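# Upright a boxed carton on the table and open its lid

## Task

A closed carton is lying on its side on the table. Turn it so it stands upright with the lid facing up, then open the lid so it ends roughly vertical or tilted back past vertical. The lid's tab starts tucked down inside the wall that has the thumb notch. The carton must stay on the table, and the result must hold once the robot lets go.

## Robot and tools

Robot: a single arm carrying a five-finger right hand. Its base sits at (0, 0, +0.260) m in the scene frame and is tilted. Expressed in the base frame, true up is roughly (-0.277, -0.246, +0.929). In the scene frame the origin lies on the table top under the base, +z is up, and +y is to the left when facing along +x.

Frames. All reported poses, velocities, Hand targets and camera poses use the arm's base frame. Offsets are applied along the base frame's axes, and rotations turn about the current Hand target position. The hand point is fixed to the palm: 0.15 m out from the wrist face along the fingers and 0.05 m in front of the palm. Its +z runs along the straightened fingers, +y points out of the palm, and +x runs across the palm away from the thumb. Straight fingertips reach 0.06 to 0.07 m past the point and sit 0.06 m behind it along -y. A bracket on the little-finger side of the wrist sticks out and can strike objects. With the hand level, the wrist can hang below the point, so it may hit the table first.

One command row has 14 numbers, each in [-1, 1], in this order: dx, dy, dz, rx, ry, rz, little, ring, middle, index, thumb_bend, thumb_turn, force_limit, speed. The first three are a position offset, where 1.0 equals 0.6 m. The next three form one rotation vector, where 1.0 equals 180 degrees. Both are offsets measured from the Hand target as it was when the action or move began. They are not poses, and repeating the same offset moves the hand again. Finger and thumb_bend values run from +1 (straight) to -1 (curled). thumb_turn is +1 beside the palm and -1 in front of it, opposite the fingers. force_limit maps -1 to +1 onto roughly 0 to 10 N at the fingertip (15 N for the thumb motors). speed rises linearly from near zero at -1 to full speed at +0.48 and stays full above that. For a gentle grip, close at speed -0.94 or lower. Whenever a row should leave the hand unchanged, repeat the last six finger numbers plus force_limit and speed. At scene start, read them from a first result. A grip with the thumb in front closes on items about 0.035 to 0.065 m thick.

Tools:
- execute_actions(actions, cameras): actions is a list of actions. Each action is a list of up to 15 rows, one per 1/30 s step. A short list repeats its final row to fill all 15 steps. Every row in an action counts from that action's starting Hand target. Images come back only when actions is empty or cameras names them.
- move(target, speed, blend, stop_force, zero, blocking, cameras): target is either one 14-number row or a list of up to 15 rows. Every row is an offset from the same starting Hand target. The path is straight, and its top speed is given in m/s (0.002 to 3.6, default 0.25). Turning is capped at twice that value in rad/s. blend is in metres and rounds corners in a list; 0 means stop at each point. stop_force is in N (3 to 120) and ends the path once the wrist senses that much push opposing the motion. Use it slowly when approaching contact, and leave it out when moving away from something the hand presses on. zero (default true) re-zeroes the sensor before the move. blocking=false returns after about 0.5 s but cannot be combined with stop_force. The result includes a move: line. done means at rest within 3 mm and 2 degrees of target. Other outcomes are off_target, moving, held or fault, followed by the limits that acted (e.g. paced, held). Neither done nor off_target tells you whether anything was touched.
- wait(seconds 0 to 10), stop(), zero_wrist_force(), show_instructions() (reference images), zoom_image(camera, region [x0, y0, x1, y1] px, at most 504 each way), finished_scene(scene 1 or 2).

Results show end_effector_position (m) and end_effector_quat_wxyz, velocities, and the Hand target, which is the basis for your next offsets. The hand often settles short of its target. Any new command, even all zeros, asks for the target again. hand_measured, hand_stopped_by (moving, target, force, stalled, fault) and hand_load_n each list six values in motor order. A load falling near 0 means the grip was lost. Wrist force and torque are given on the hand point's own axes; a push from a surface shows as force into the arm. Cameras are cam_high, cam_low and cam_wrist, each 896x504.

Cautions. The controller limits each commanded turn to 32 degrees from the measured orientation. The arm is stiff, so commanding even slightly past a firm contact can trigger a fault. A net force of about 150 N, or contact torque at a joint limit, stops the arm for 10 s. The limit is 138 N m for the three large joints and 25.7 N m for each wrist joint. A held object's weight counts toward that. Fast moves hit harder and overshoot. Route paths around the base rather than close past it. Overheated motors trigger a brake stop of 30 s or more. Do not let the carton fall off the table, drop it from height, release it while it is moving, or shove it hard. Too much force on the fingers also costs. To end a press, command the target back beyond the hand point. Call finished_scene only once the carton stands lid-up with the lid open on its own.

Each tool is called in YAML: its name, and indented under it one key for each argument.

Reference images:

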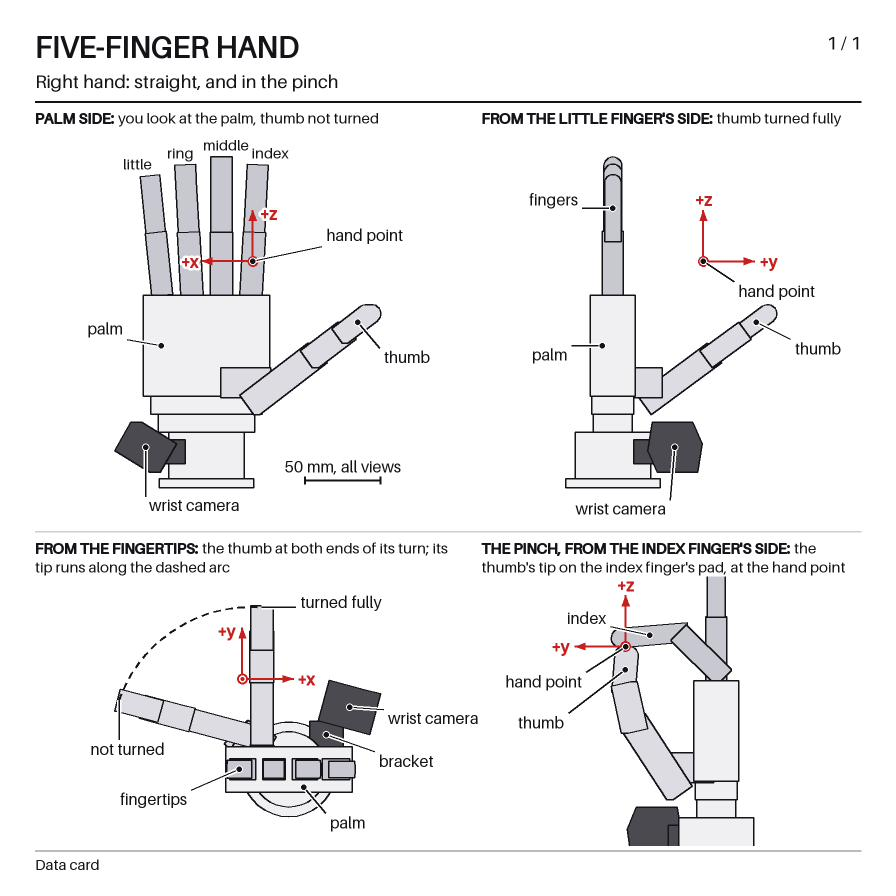

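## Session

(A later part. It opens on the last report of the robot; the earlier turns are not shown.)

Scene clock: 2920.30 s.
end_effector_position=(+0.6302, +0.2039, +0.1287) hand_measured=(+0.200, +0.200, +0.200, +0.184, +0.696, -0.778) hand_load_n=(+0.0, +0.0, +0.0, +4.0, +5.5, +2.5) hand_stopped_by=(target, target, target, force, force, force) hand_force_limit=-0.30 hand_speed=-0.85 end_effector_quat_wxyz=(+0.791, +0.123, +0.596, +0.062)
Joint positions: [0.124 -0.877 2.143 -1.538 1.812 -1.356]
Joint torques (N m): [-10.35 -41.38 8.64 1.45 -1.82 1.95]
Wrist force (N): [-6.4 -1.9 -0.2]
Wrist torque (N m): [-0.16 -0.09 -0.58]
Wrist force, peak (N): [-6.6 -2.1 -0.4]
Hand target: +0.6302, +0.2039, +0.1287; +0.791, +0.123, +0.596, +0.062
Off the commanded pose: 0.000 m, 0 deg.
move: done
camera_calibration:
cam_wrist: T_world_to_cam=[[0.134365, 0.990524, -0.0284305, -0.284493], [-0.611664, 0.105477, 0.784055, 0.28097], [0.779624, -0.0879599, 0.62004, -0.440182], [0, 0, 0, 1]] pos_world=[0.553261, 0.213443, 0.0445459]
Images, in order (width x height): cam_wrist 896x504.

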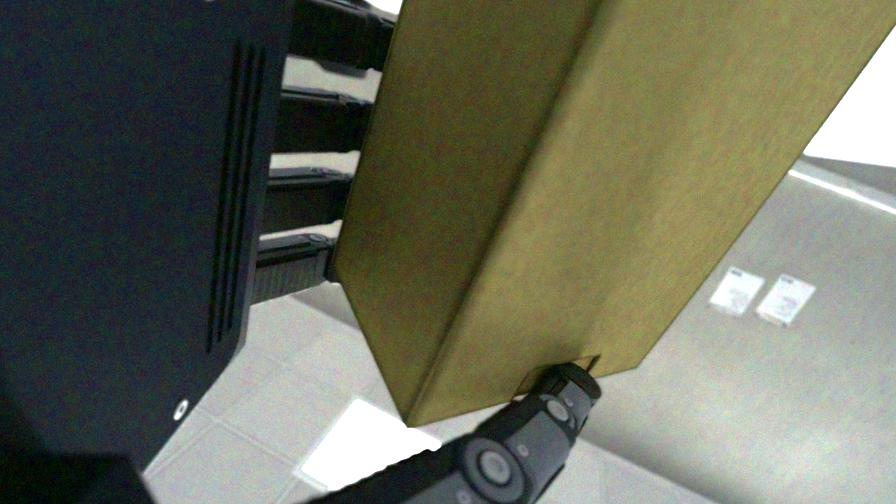

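move:
  target:
    - [-0.0020, 0.0026, -0.0026, 0, 0, 0, 0.2, 0.2, 0.2, 0.1, 0.4, -0.78, -0.3, -0.85]
    - [-0.0020, 0.0026, -0.0026, 0, 0, 0, 0.2, 0.2, 0.2, 0.1, 0.4, -0.68, -0.3, -0.85]
  speed: 0.02
  cameras: ["cam_wrist", "cam_low"]

Scene clock: 2939.00 s.
end_effector_position=(+0.6290, +0.2055, +0.1271) hand_measured=(+0.200, +0.200, +0.200, +0.184, +0.696, -0.680) hand_load_n=(+0.0, +0.0, +0.0, +5.5, +5.0, -0.5) hand_stopped_by=(target, target, target, force, force, target) hand_force_limit=-0.30 hand_speed=-0.85 end_effector_quat_wxyz=(+0.791, +0.123, +0.596, +0.062)
Joint positions: [0.128 -0.873 2.144 -1.543 1.816 -1.357]
Joint torques (N m): [-10.54 -34.26 10.42 2.28 -1.65 -1.45]
Wrist force (N): [-7.7 -2.2 0.4]
Wrist torque (N m): [-0.18 -0.20 -0.56]
Wrist force, peak (N): [-11.1 -1.4 -1.0]
Hand target: +0.6290, +0.2055, +0.1272; +0.791, +0.123, +0.596, +0.062
Off the commanded pose: 0.000 m, 0 deg.
move: done
camera_calibration:
cam_wrist: T_world_to_cam=[[0.134363, 0.990524, -0.0284504, -0.285861], [-0.611614, 0.105485, 0.784092, 0.281302], [0.779663, -0.0879521, 0.619992, -0.438143], [0, 0, 0, 1]] pos_world=[0.552061, 0.214943, 0.0429459]
Images, in order (width x height): cam_low 896x504, cam_wrist 896x504.

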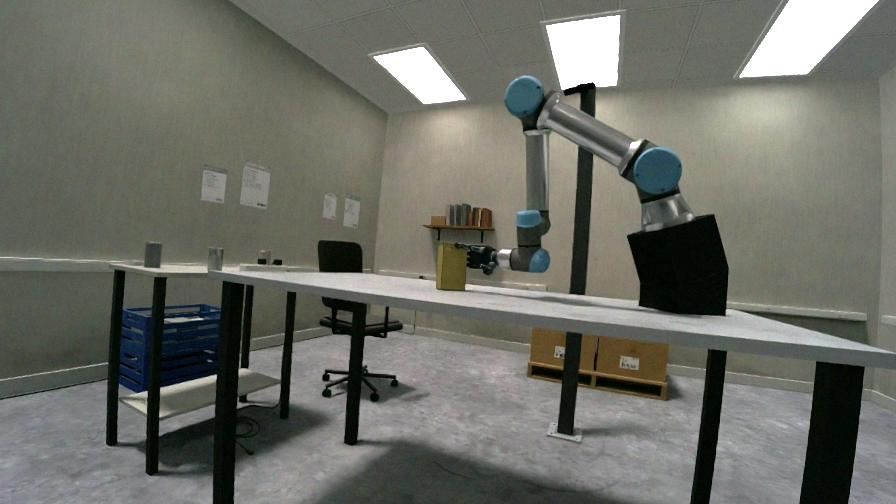

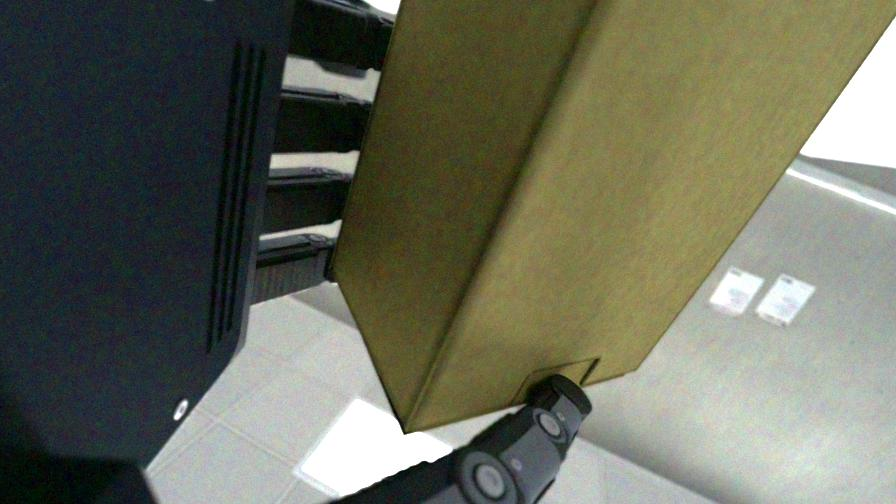

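zoom_image:
  camera: "cam_wrist"
  region: [320, 240, 660, 450]

zoom_image:
  camera: "cam_low"
  region: [425, 230, 495, 300]

Scaled by 1.482 from the camera's 896x504 image, which has a finer 1280x720 frame.

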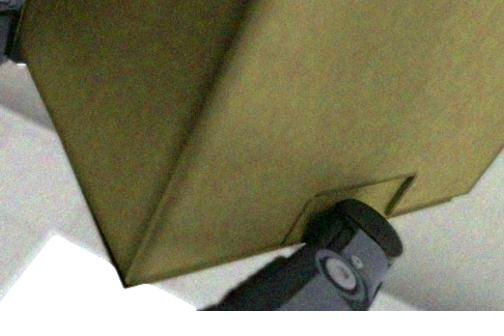

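Scaled by 7.200 from the camera's 896x504 image, which has a finer 1280x720 frame.

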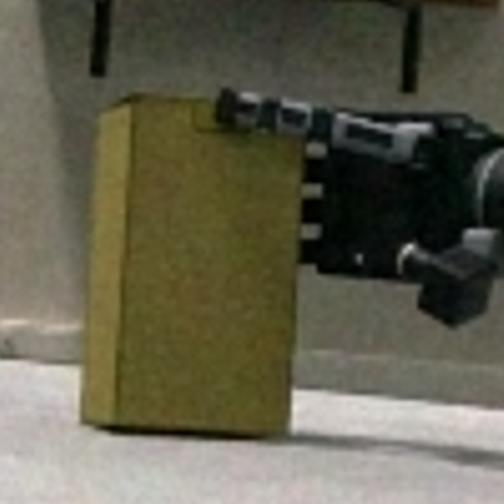

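move:
  target: [0, 0, 0, 0, 0, 0, 0.2, 0.2, 0.2, 0.1, 0.4, -0.5, -0.3, -0.85]
  speed: 0.02
  cameras: ["cam_wrist", "cam_low"]

zoom_image:
  camera: "cam_low"
  region: [425, 230, 495, 300]

Scene clock: 2959.93 s.
end_effector_position=(+0.6290, +0.2055, +0.1272) hand_measured=(+0.200, +0.200, +0.200, +0.184, +0.696, -0.500) hand_load_n=(+0.0, +0.0, +0.0, +2.0, +2.0, -0.5) hand_stopped_by=(target, target, target, force, force, target) hand_force_limit=-0.30 hand_speed=-0.85 end_effector_quat_wxyz=(+0.791, +0.123, +0.596, +0.062)
Joint positions: [0.128 -0.873 2.144 -1.543 1.816 -1.357]
Joint torques (N m): [-13.38 -40.38 -5.4 1.47 -2.14 1.76]
Wrist force (N): [-4.9 -2.1 0.4]
Wrist torque (N m): [-0.17 -0.17 -0.53]
Wrist force, peak (N): [-7.6 -2.2 0.4]
Hand target: +0.6290, +0.2055, +0.1272; +0.791, +0.123, +0.596, +0.062
Off the commanded pose: 0.000 m, 0 deg.
move: done
camera_calibration:
cam_wrist: T_world_to_cam=[[0.134374, 0.990522, -0.0284421, -0.285867], [-0.611661, 0.105492, 0.784055, 0.281328], [0.779624, -0.0879599, 0.62004, -0.438122], [0, 0, 0, 1]] pos_world=[0.552061, 0.214943, 0.0429459]
Images, in order (width x height): cam_low 896x504, cam_wrist 896x504.

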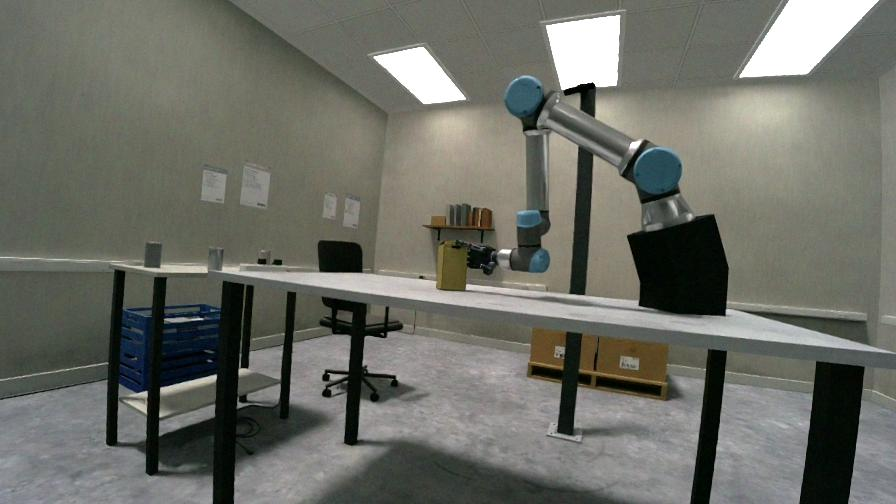

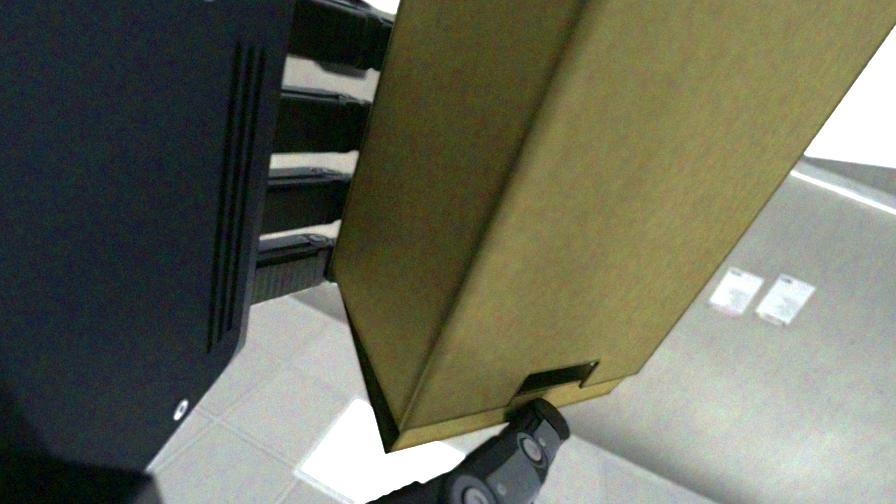

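Scaled by 7.200 from the camera's 896x504 image, which has a finer 1280x720 frame.

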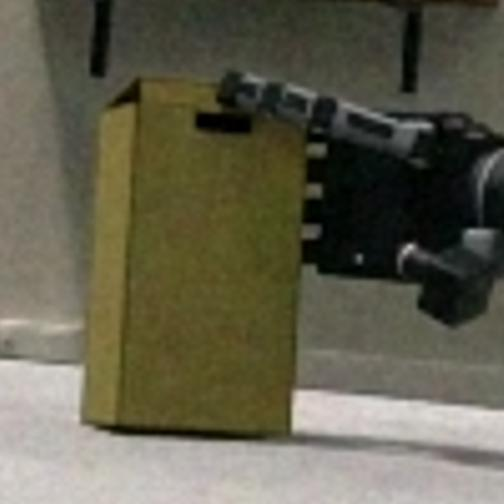

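move:
  target:
    - [0, 0, 0, 0, 0, 0, 0.2, 0.2, 0.2, 0.1, 0.5, -0.38, -0.45, -0.88]
    - [0, 0, 0, 0, 0, 0, 0.2, 0.2, 0.2, 0.1, 0.48, -0.25, -0.45, -0.88]
  speed: 0.02
  cameras: ["cam_wrist", "cam_low"]

zoom_image:
  camera: "cam_low"
  region: [425, 225, 495, 295]

Scene clock: 2973.53 s.
end_effector_position=(+0.6290, +0.2055, +0.1272) hand_measured=(+0.200, +0.200, +0.200, +0.184, +0.666, -0.250) hand_load_n=(+0.0, +0.0, +0.0, +0.5, +1.0, +0.0) hand_stopped_by=(target, target, target, force, force, target) hand_force_limit=-0.45 hand_speed=-0.88 end_effector_quat_wxyz=(+0.791, +0.123, +0.596, +0.062)
Joint positions: [0.128 -0.873 2.144 -1.543 1.816 -1.357]
Joint torques (N m): [-13 -40.67 -10.24 -2.74 -2.21 1.77]
Wrist force (N): [-4.2 -2.5 0.3]
Wrist torque (N m): [-0.23 -0.14 -0.53]
Wrist force, peak (N): [-5.9 -2.0 0.2]
Hand target: +0.6290, +0.2055, +0.1272; +0.791, +0.123, +0.596, +0.062
Off the commanded pose: 0.000 m, 0 deg.
move: done
camera_calibration:
cam_wrist: T_world_to_cam=[[0.134365, 0.990524, -0.0284305, -0.285863], [-0.611664, 0.105477, 0.784055, 0.281332], [0.779624, -0.0879599, 0.62004, -0.438122], [0, 0, 0, 1]] pos_world=[0.552061, 0.214943, 0.0429459]
Images, in order (width x height): cam_low 896x504, cam_wrist 896x504.

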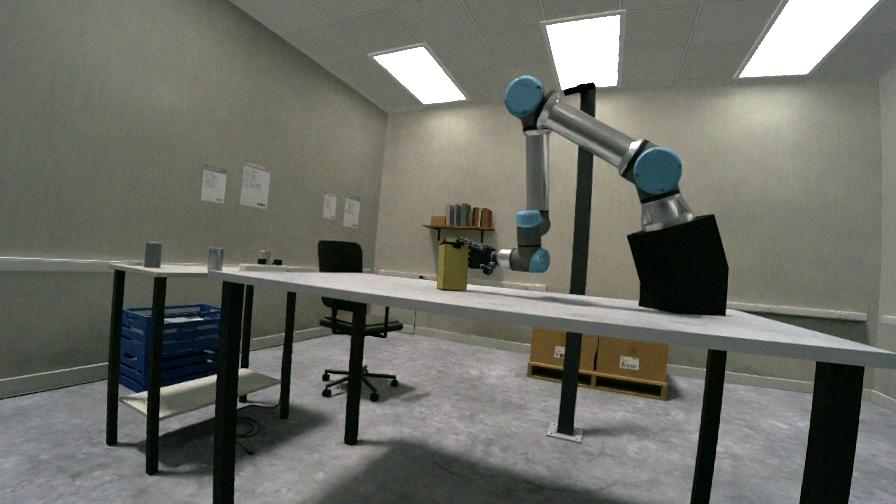

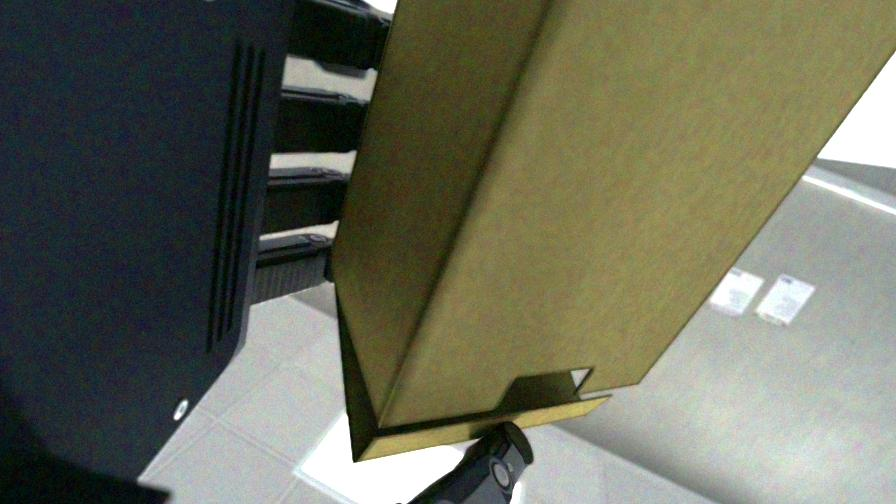

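Scaled by 7.200 from the camera's 896x504 image, which has a finer 1280x720 frame.

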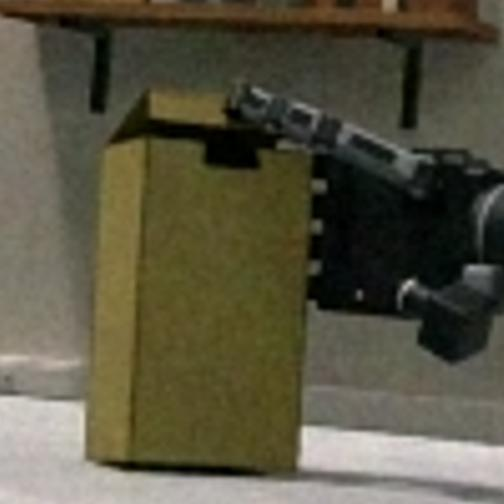

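move:
  target:
    - [0, 0, 0, 0, 0, 0, 0.2, 0.2, 0.2, 0.1, 0.46, -0.18, -0.5, -0.88]
    - [0, 0, 0, 0, 0, 0, 0.2, 0.2, 0.2, 0.1, 0.44, -0.1, -0.5, -0.88]
    - [0, 0, 0, 0, 0, 0, 0.2, 0.2, 0.2, 0.1, 0.42, 0.0, -0.5, -0.88]
  speed: 0.02
  cameras: ["cam_wrist", "cam_low"]

zoom_image:
  camera: "cam_low"
  region: [425, 225, 495, 295]

Scene clock: 2990.17 s.
end_effector_position=(+0.6290, +0.2055, +0.1272) hand_measured=(+0.200, +0.200, +0.200, +0.184, +0.608, +0.000) hand_load_n=(+0.5, +0.0, +0.0, +0.5, +1.0, +0.0) hand_stopped_by=(target, target, target, force, force, target) hand_force_limit=-0.50 hand_speed=-0.88 end_effector_quat_wxyz=(+0.791, +0.123, +0.596, +0.062)
Joint positions: [0.128 -0.873 2.144 -1.543 1.816 -1.357]
Joint torques (N m): [-13.12 -40.64 -10.16 -3.63 -2 1.88]
Wrist force (N): [-3.9 -2.2 0.4]
Wrist torque (N m): [-0.17 -0.13 -0.53]
Wrist force, peak (N): [-4.6 -2.3 0.3]
Hand target: +0.6290, +0.2055, +0.1272; +0.791, +0.123, +0.596, +0.062
Off the commanded pose: 0.000 m, 0 deg.
move: done
camera_calibration:
cam_wrist: T_world_to_cam=[[0.134365, 0.990524, -0.0284305, -0.285863], [-0.611664, 0.105477, 0.784055, 0.281332], [0.779624, -0.0879599, 0.62004, -0.438122], [0, 0, 0, 1]] pos_world=[0.552061, 0.214943, 0.0429459]
Images, in order (width x height): cam_low 896x504, cam_wrist 896x504.

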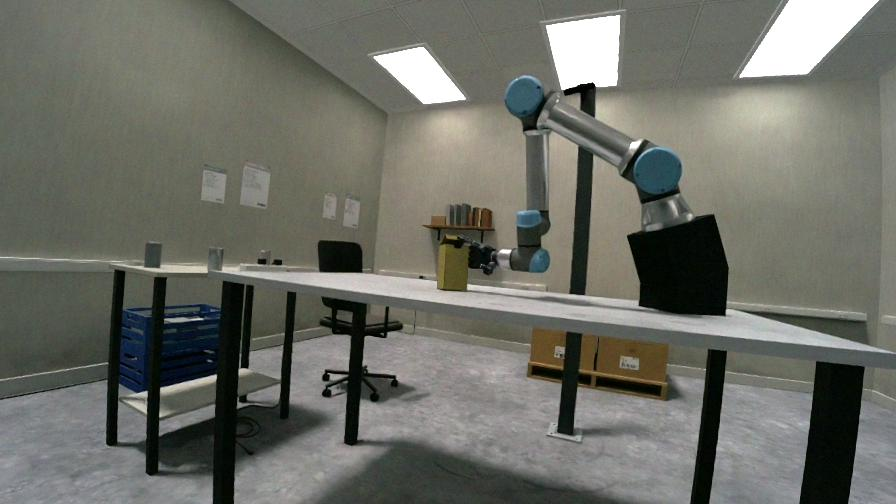

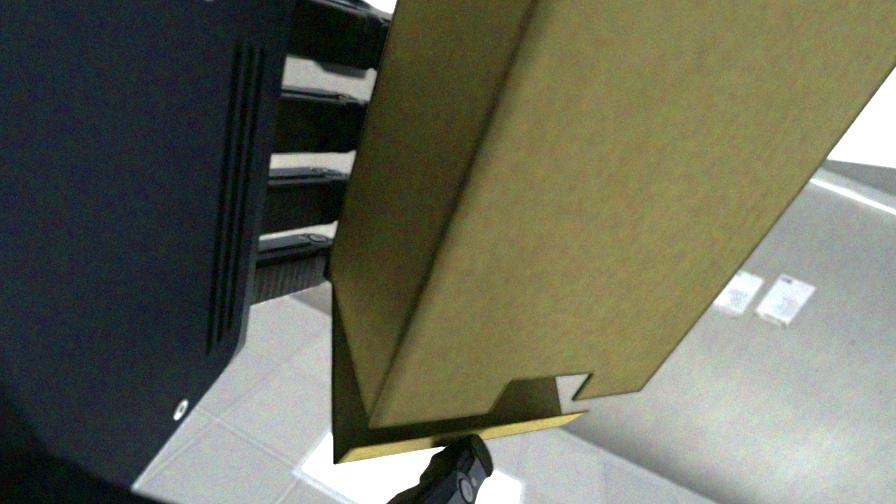

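Scaled by 7.200 from the camera's 896x504 image, which has a finer 1280x720 frame.

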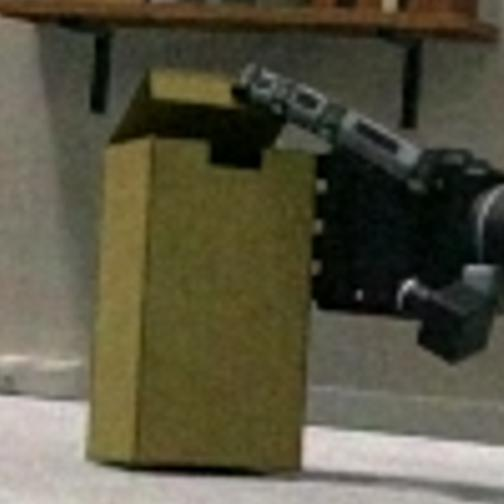

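move:
  target:
    - [0, 0, 0, 0, 0, 0, 0.2, 0.2, 0.2, 0.1, 0.38, 0.06, -0.5, -0.88]
    - [0, 0, 0, 0, 0, 0, 0.2, 0.2, 0.2, 0.1, 0.34, 0.12, -0.5, -0.88]
    - [0, 0, 0, 0, 0, 0, 0.2, 0.2, 0.2, 0.1, 0.30, 0.18, -0.5, -0.88]
    - [0, 0, 0, 0, 0, 0, 0.2, 0.2, 0.2, 0.1, 0.26, 0.24, -0.5, -0.88]
  speed: 0.02
  cameras: ["cam_wrist", "cam_low"]

zoom_image:
  camera: "cam_low"
  region: [425, 225, 495, 295]

Scene clock: 3005.47 s.
end_effector_position=(+0.6290, +0.2055, +0.1272) hand_measured=(+0.200, +0.200, +0.200, +0.184, +0.528, +0.240) hand_load_n=(+0.0, +0.0, +0.0, +0.5, +1.5, +0.0) hand_stopped_by=(target, target, target, force, force, target) hand_force_limit=-0.50 hand_speed=-0.88 end_effector_quat_wxyz=(+0.791, +0.123, +0.596, +0.062)
Joint positions: [0.128 -0.873 2.144 -1.543 1.816 -1.357]
Joint torques (N m): [-12.69 -40 -9.69 -3.57 -2.26 1.75]
Wrist force (N): [-4.2 -2.4 0.2]
Wrist torque (N m): [-0.20 -0.12 -0.55]
Wrist force, peak (N): [-4.7 -2.4 0.3]
Hand target: +0.6290, +0.2055, +0.1272; +0.791, +0.123, +0.596, +0.062
Off the commanded pose: 0.000 m, 0 deg.
move: done
camera_calibration:
cam_wrist: T_world_to_cam=[[0.134365, 0.990524, -0.0284305, -0.285863], [-0.611664, 0.105477, 0.784055, 0.281332], [0.779624, -0.0879599, 0.62004, -0.438122], [0, 0, 0, 1]] pos_world=[0.552061, 0.214943, 0.0429459]
Images, in order (width x height): cam_low 896x504, cam_wrist 896x504.

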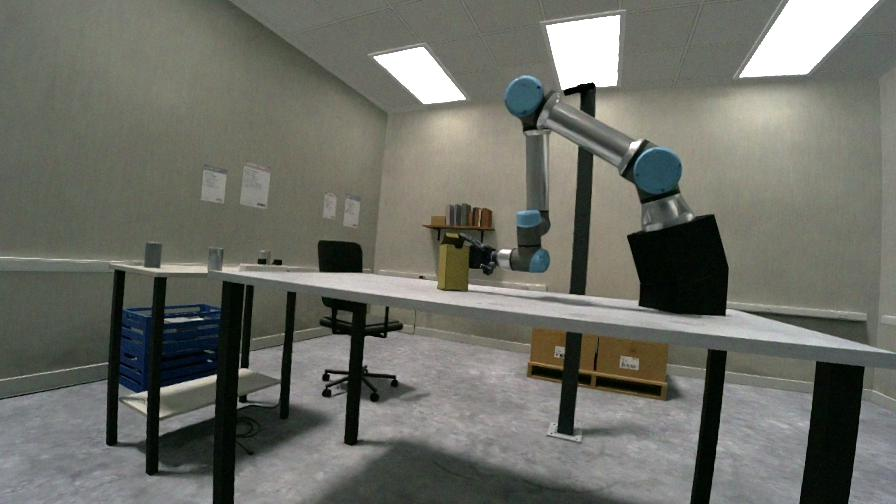

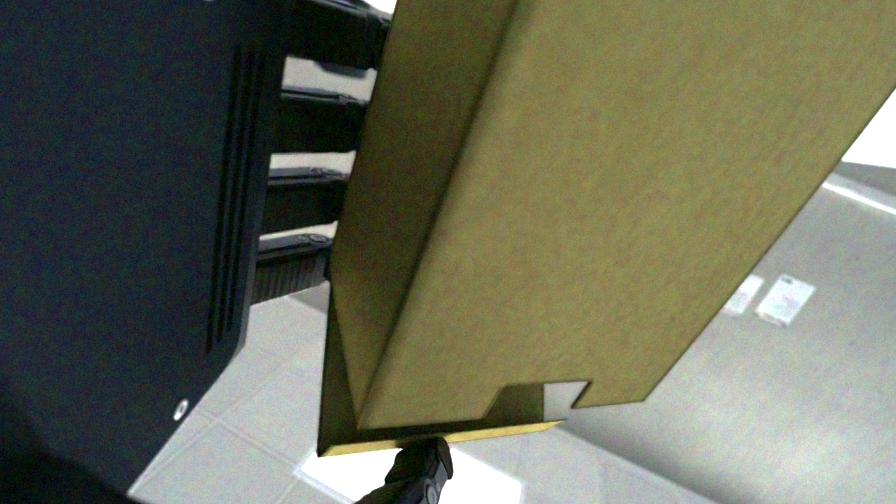

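Scaled by 7.200 from the camera's 896x504 image, which has a finer 1280x720 frame.

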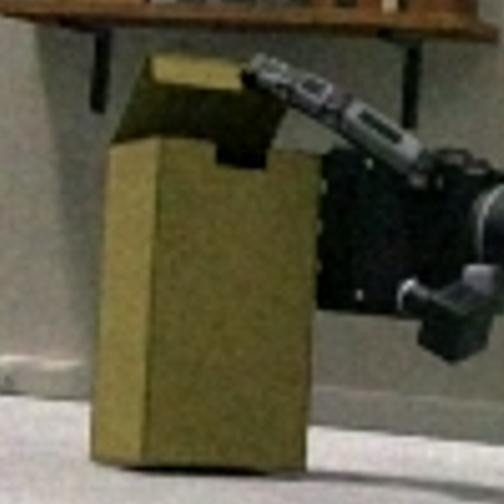

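move:
  target:
    - [0, 0, 0, 0, 0, 0, 0.2, 0.2, 0.2, 0.1, 0.22, 0.30, -0.5, -0.88]
    - [0, 0, 0, 0, 0, 0, 0.2, 0.2, 0.2, 0.1, 0.18, 0.36, -0.5, -0.88]
    - [0, 0, 0, 0, 0, 0, 0.2, 0.2, 0.2, 0.1, 0.14, 0.42, -0.5, -0.88]
    - [0, 0, 0, 0, 0, 0, 0.2, 0.2, 0.2, 0.1, 0.10, 0.48, -0.5, -0.88]
  speed: 0.02
  cameras: ["cam_wrist", "cam_low"]

zoom_image:
  camera: "cam_low"
  region: [425, 225, 495, 295]

Scene clock: 3019.07 s.
end_effector_position=(+0.6290, +0.2055, +0.1272) hand_measured=(+0.200, +0.200, +0.200, +0.184, +0.436, +0.480) hand_load_n=(+0.0, +0.0, +0.0, +0.5, +1.5, -0.5) hand_stopped_by=(target, target, target, force, force, target) hand_force_limit=-0.50 hand_speed=-0.88 end_effector_quat_wxyz=(+0.791, +0.123, +0.596, +0.062)
Joint positions: [0.128 -0.873 2.144 -1.543 1.816 -1.357]
Joint torques (N m): [-12.52 -40.17 -9.72 -3.42 -2.26 1.91]
Wrist force (N): [-3.9 -2.3 0.2]
Wrist torque (N m): [-0.18 -0.15 -0.52]
Wrist force, peak (N): [-5.2 -2.3 0.3]
Hand target: +0.6290, +0.2055, +0.1272; +0.791, +0.123, +0.596, +0.062
Off the commanded pose: 0.000 m, 0 deg.
move: done
camera_calibration:
cam_wrist: T_world_to_cam=[[0.134365, 0.990524, -0.0284305, -0.285863], [-0.611664, 0.105477, 0.784055, 0.281332], [0.779624, -0.0879599, 0.62004, -0.438122], [0, 0, 0, 1]] pos_world=[0.552061, 0.214943, 0.0429459]
Images, in order (width x height): cam_low 896x504, cam_wrist 896x504.

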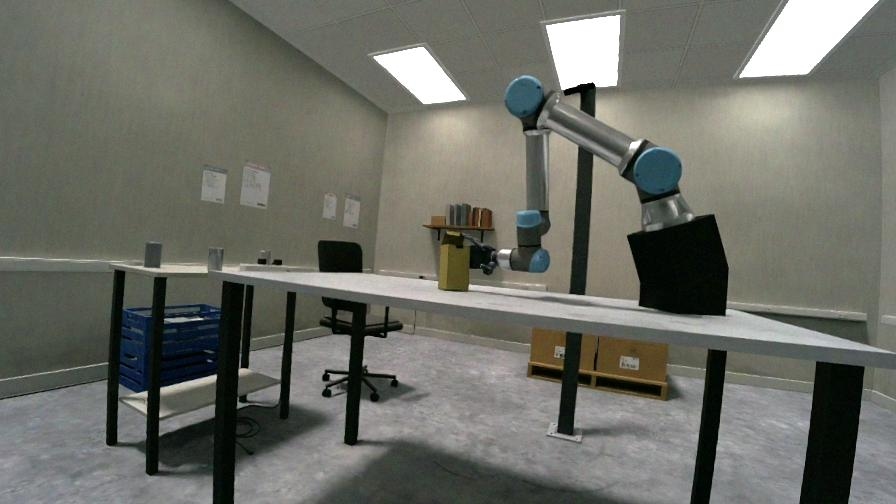

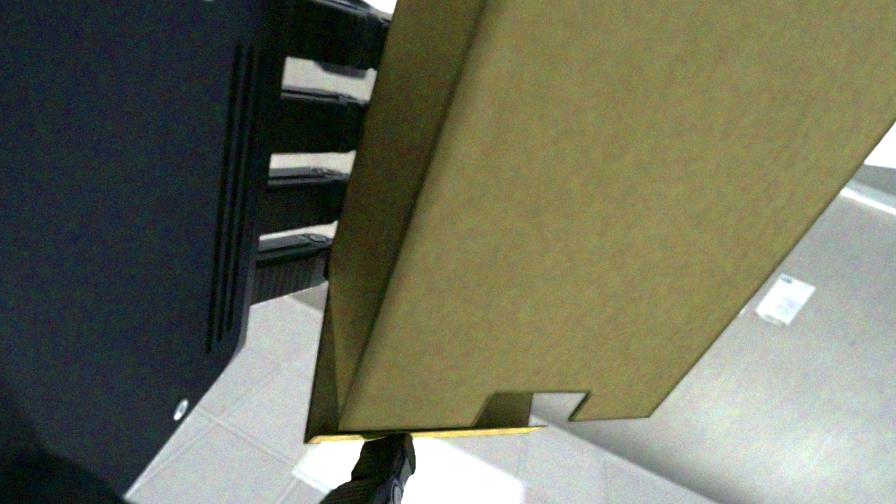

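Scaled by 7.200 from the camera's 896x504 image, which has a finer 1280x720 frame.

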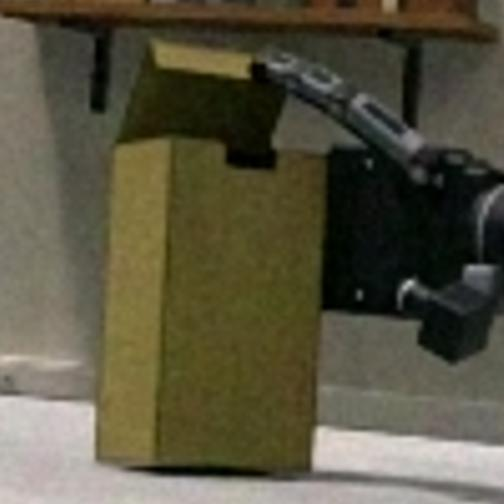

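move:
  target:
    - [0, 0, 0, 0, 0, 0, 0.2, 0.2, 0.2, 0.1, 0.06, 0.55, -0.5, -0.88]
    - [0, 0, 0, 0, 0, 0, 0.2, 0.2, 0.2, 0.1, 0.02, 0.62, -0.5, -0.88]
    - [0, 0, 0, 0, 0, 0, 0.2, 0.2, 0.2, 0.1, -0.02, 0.69, -0.5, -0.88]
    - [0, 0, 0, 0, 0, 0, 0.2, 0.2, 0.2, 0.1, -0.06, 0.76, -0.5, -0.88]
  speed: 0.02
  cameras: ["cam_wrist", "cam_low", "cam_high"]

zoom_image:
  camera: "cam_low"
  region: [425, 225, 495, 295]

zoom_image:
  camera: "cam_high"
  region: [250, 210, 370, 310]

Scene clock: 3033.20 s.
end_effector_position=(+0.6290, +0.2055, +0.1272) hand_measured=(+0.200, +0.200, +0.200, +0.184, +0.264, +0.760) hand_load_n=(+0.0, +0.0, +0.0, +0.0, +1.0, +0.0) hand_stopped_by=(target, target, target, force, force, target) hand_force_limit=-0.50 hand_speed=-0.88 end_effector_quat_wxyz=(+0.791, +0.123, +0.596, +0.062)
Joint positions: [0.128 -0.873 2.144 -1.543 1.816 -1.357]
Joint torques (N m): [-11.95 -39.75 -9.58 -3.36 -2.08 1.89]
Wrist force (N): [-4.6 -2.4 0.1]
Wrist torque (N m): [-0.20 -0.10 -0.56]
Wrist force, peak (N): [-5.5 -2.5 0.2]
Hand target: +0.6290, +0.2055, +0.1272; +0.791, +0.123, +0.596, +0.062
Off the commanded pose: 0.000 m, 0 deg.
move: done
camera_calibration:
cam_wrist: T_world_to_cam=[[0.134365, 0.990524, -0.0284305, -0.285863], [-0.611664, 0.105477, 0.784055, 0.281332], [0.779624, -0.0879599, 0.62004, -0.438122], [0, 0, 0, 1]] pos_world=[0.552061, 0.214943, 0.0429459]

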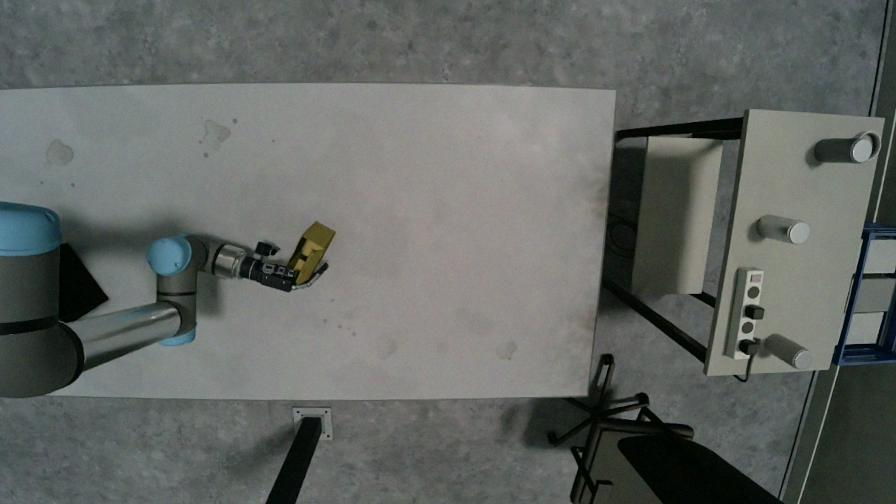

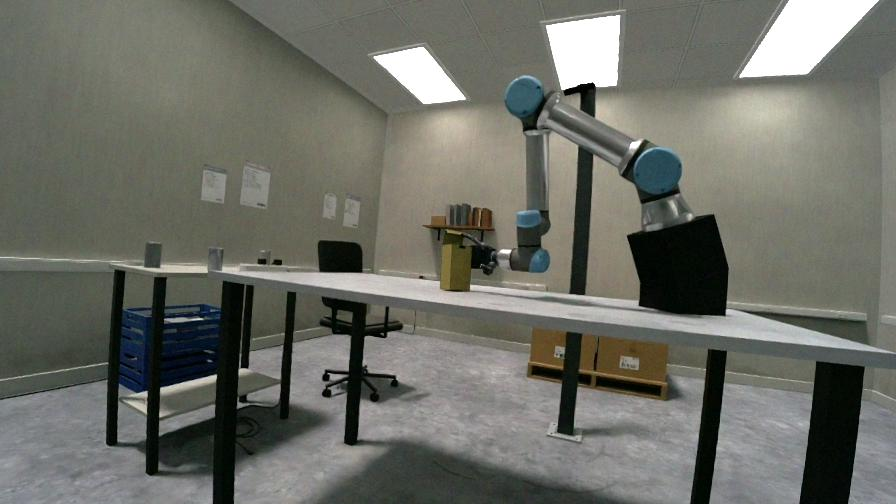

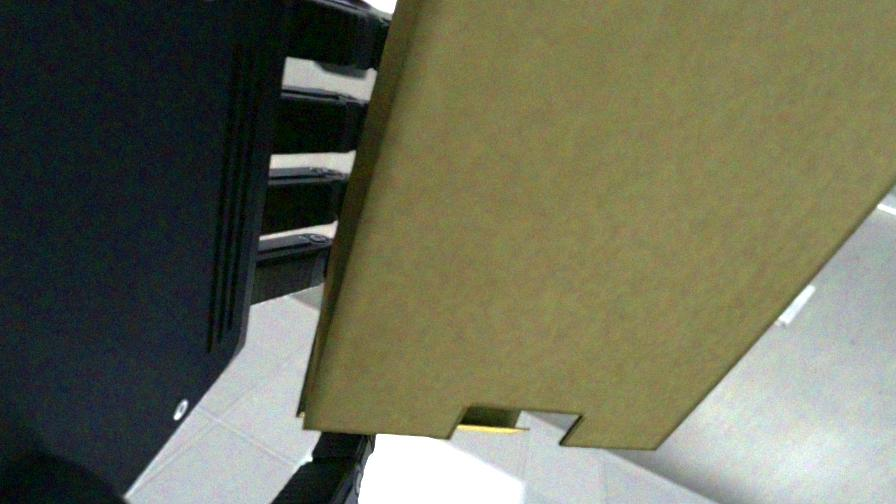

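Scaled by 7.200 from the camera's 896x504 image, which has a finer 1280x720 frame.

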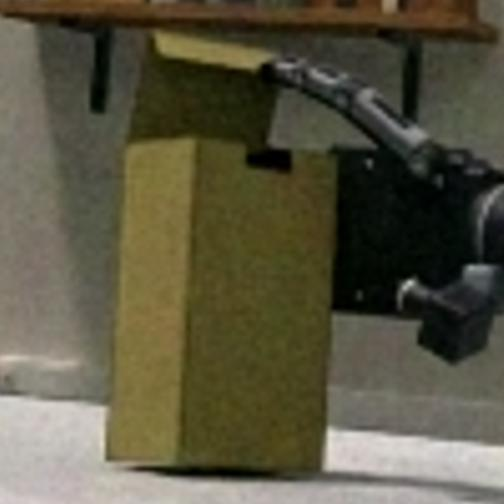

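Scaled by 4.200 from the camera's 896x504 image, which has a finer 1280x720 frame.

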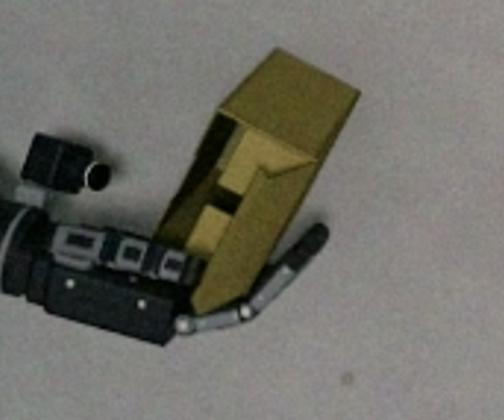

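execute_actions:
  actions:
    - [[0,0,0,0,0,0,0.2,0.2,0.2,0.1,-0.06,0.88,-0.5,-0.85]]
  cameras: ["cam_high","cam_low"]

Scene clock: 3104.30 s.
end_effector_position=(+0.6290, +0.2055, +0.1272) hand_measured=(+0.200, +0.200, +0.200, +0.184, +0.264, +0.880) hand_load_n=(+0.0, +0.0, +0.0, +0.0, +0.0, +0.0) hand_stopped_by=(target, target, target, force, force, target) hand_force_limit=-0.50 hand_speed=-0.85 end_effector_quat_wxyz=(+0.791, +0.123, +0.596, +0.062)
Joint positions: [0.128 -0.873 2.144 -1.543 1.816 -1.357]
Joint torques (N m): [-12 -39.7 -9.16 -3.03 -1.95 1.87]
Wrist force (N): [-3.6 -2.4 0.2]
Wrist torque (N m): [-0.19 -0.13 -0.51]
Wrist force, peak (N): [-4.5 -2.5 0.1]
Hand target: +0.6290, +0.2055, +0.1272; +0.791, +0.123, +0.596, +0.062
Off the commanded pose: 0.000 m, 0 deg.
Images, in order (width x height): cam_high 896x504, cam_low 896x504.

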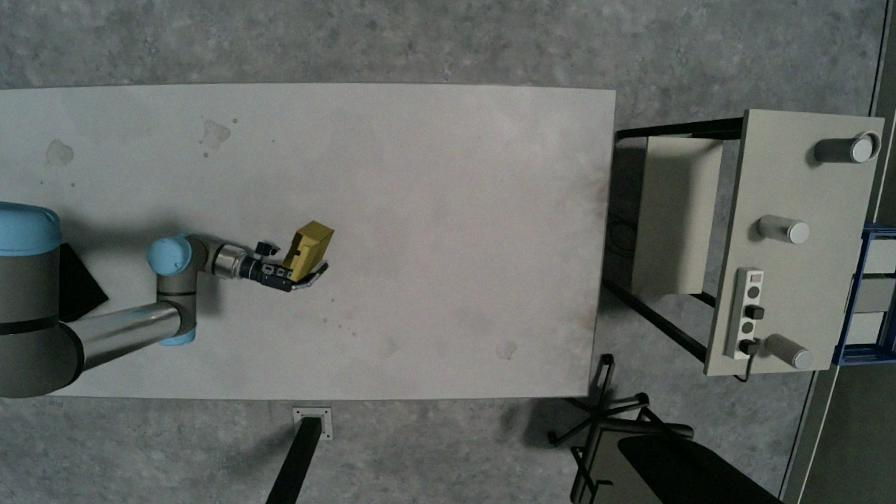

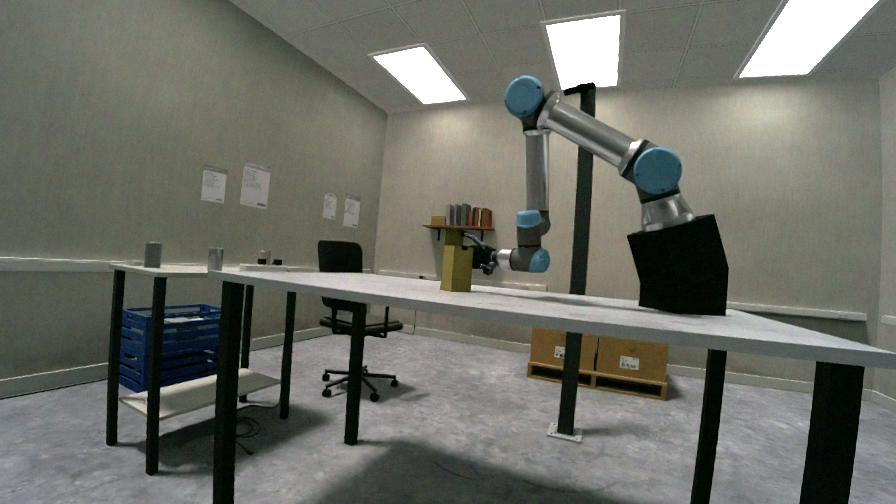

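zoom_image:
  camera: "cam_low"
  region: [400, 200, 560, 300]

zoom_image:
  camera: "cam_high"
  region: [220, 200, 380, 310]

Scaled by 3.150 from the camera's 896x504 image, which has a finer 1280x720 frame.

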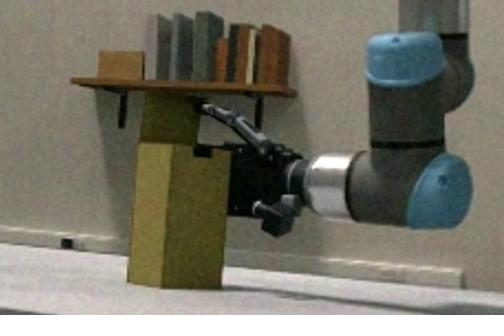

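Scaled by 3.150 from the camera's 896x504 image, which has a finer 1280x720 frame.

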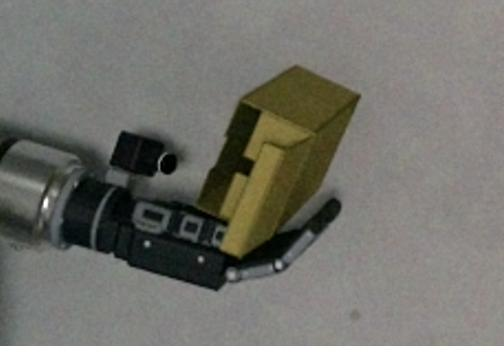

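zoom_image:
  camera: "cam_low"
  region: [430, 222, 490, 262]

zoom_image:
  camera: "cam_high"
  region: [270, 210, 345, 300]

Scaled by 8.400 from the camera's 896x504 image, which has a finer 1280x720 frame.

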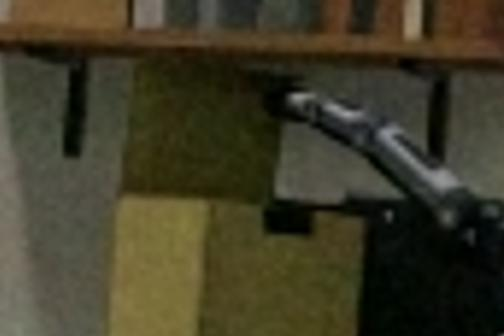

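Scaled by 5.600 from the camera's 896x504 image, which has a finer 1280x720 frame.

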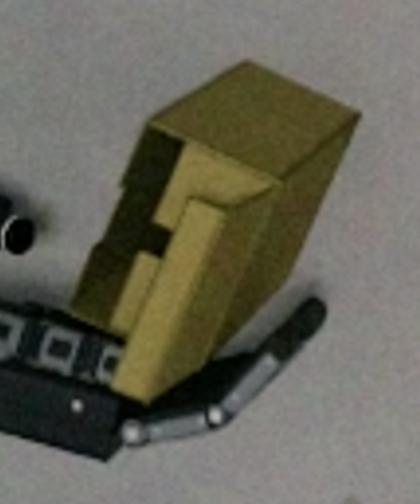

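execute_actions:
  actions:
    - [[0,0,0,0,0,0,0.2,0.2,0.2,0.1,-0.10,0.95,-0.5,-0.85]]
    - [[0,0,0,0,0,0,0.2,0.2,0.2,0.1,-0.16,1.0,-0.45,-0.8]]
    - [[0,0,0,0,0,0,0.2,0.2,0.2,0.1,-0.22,1.0,-0.4,-0.8]]
  cameras: ["cam_high","cam_low"]

zoom_image:
  camera: "cam_high"
  region: [270, 210, 345, 300]

zoom_image:
  camera: "cam_low"
  region: [430, 222, 490, 262]

Scene clock: 3192.50 s.
end_effector_position=(+0.6290, +0.2055, +0.1272) hand_measured=(+0.200, +0.200, +0.200, +0.184, -0.220, +1.000) hand_load_n=(+0.0, +0.0, +0.0, +0.5, +0.0, +0.0) hand_stopped_by=(target, target, target, force, target, target) hand_force_limit=-0.40 hand_speed=-0.80 end_effector_quat_wxyz=(+0.791, +0.123, +0.596, +0.062)
Joint positions: [0.128 -0.873 2.144 -1.543 1.816 -1.357]
Joint torques (N m): [-11.98 -39.72 -9.84 -2.9 -1.84 1.84]
Wrist force (N): [-3.7 -2.3 0.3]
Wrist torque (N m): [-0.18 -0.13 -0.51]
Wrist force, peak (N): [-4.1 -2.5 -0.1]
Hand target: +0.6290, +0.2055, +0.1272; +0.791, +0.123, +0.596, +0.062
Off the commanded pose: 0.000 m, 0 deg.
Images, in order (width x height): cam_high 896x504, cam_low 896x504.

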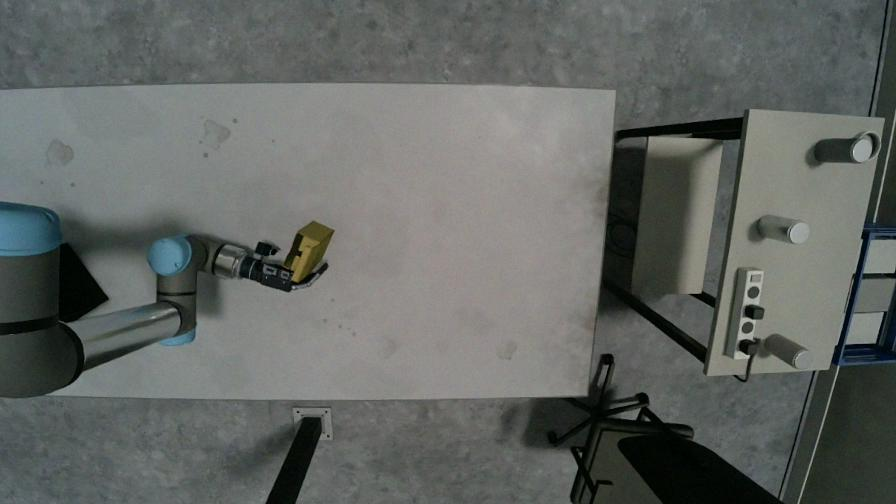

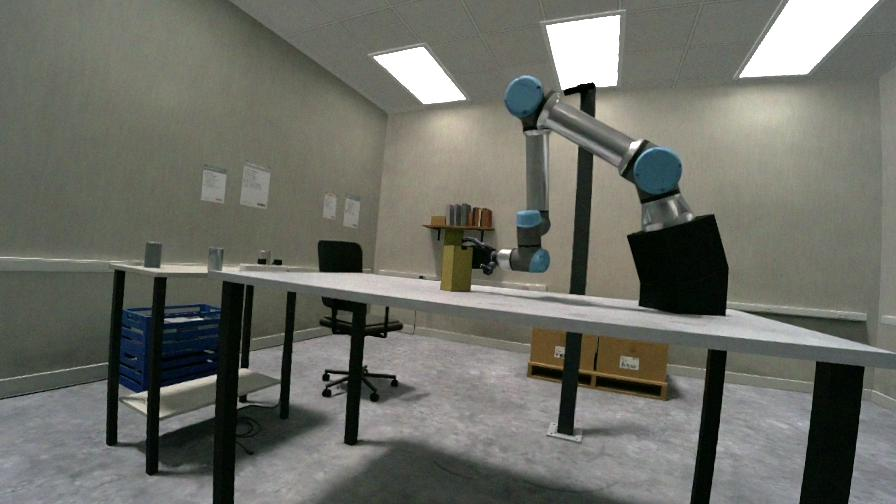

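Scaled by 5.600 from the camera's 896x504 image, which has a finer 1280x720 frame.

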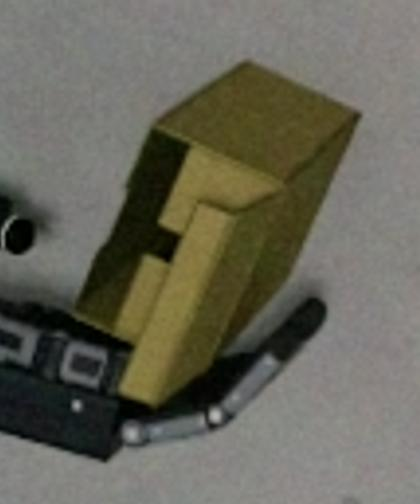

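Scaled by 8.400 from the camera's 896x504 image, which has a finer 1280x720 frame.

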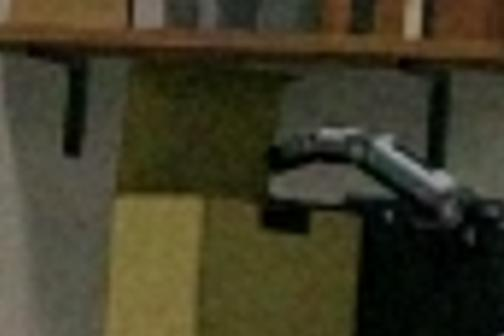

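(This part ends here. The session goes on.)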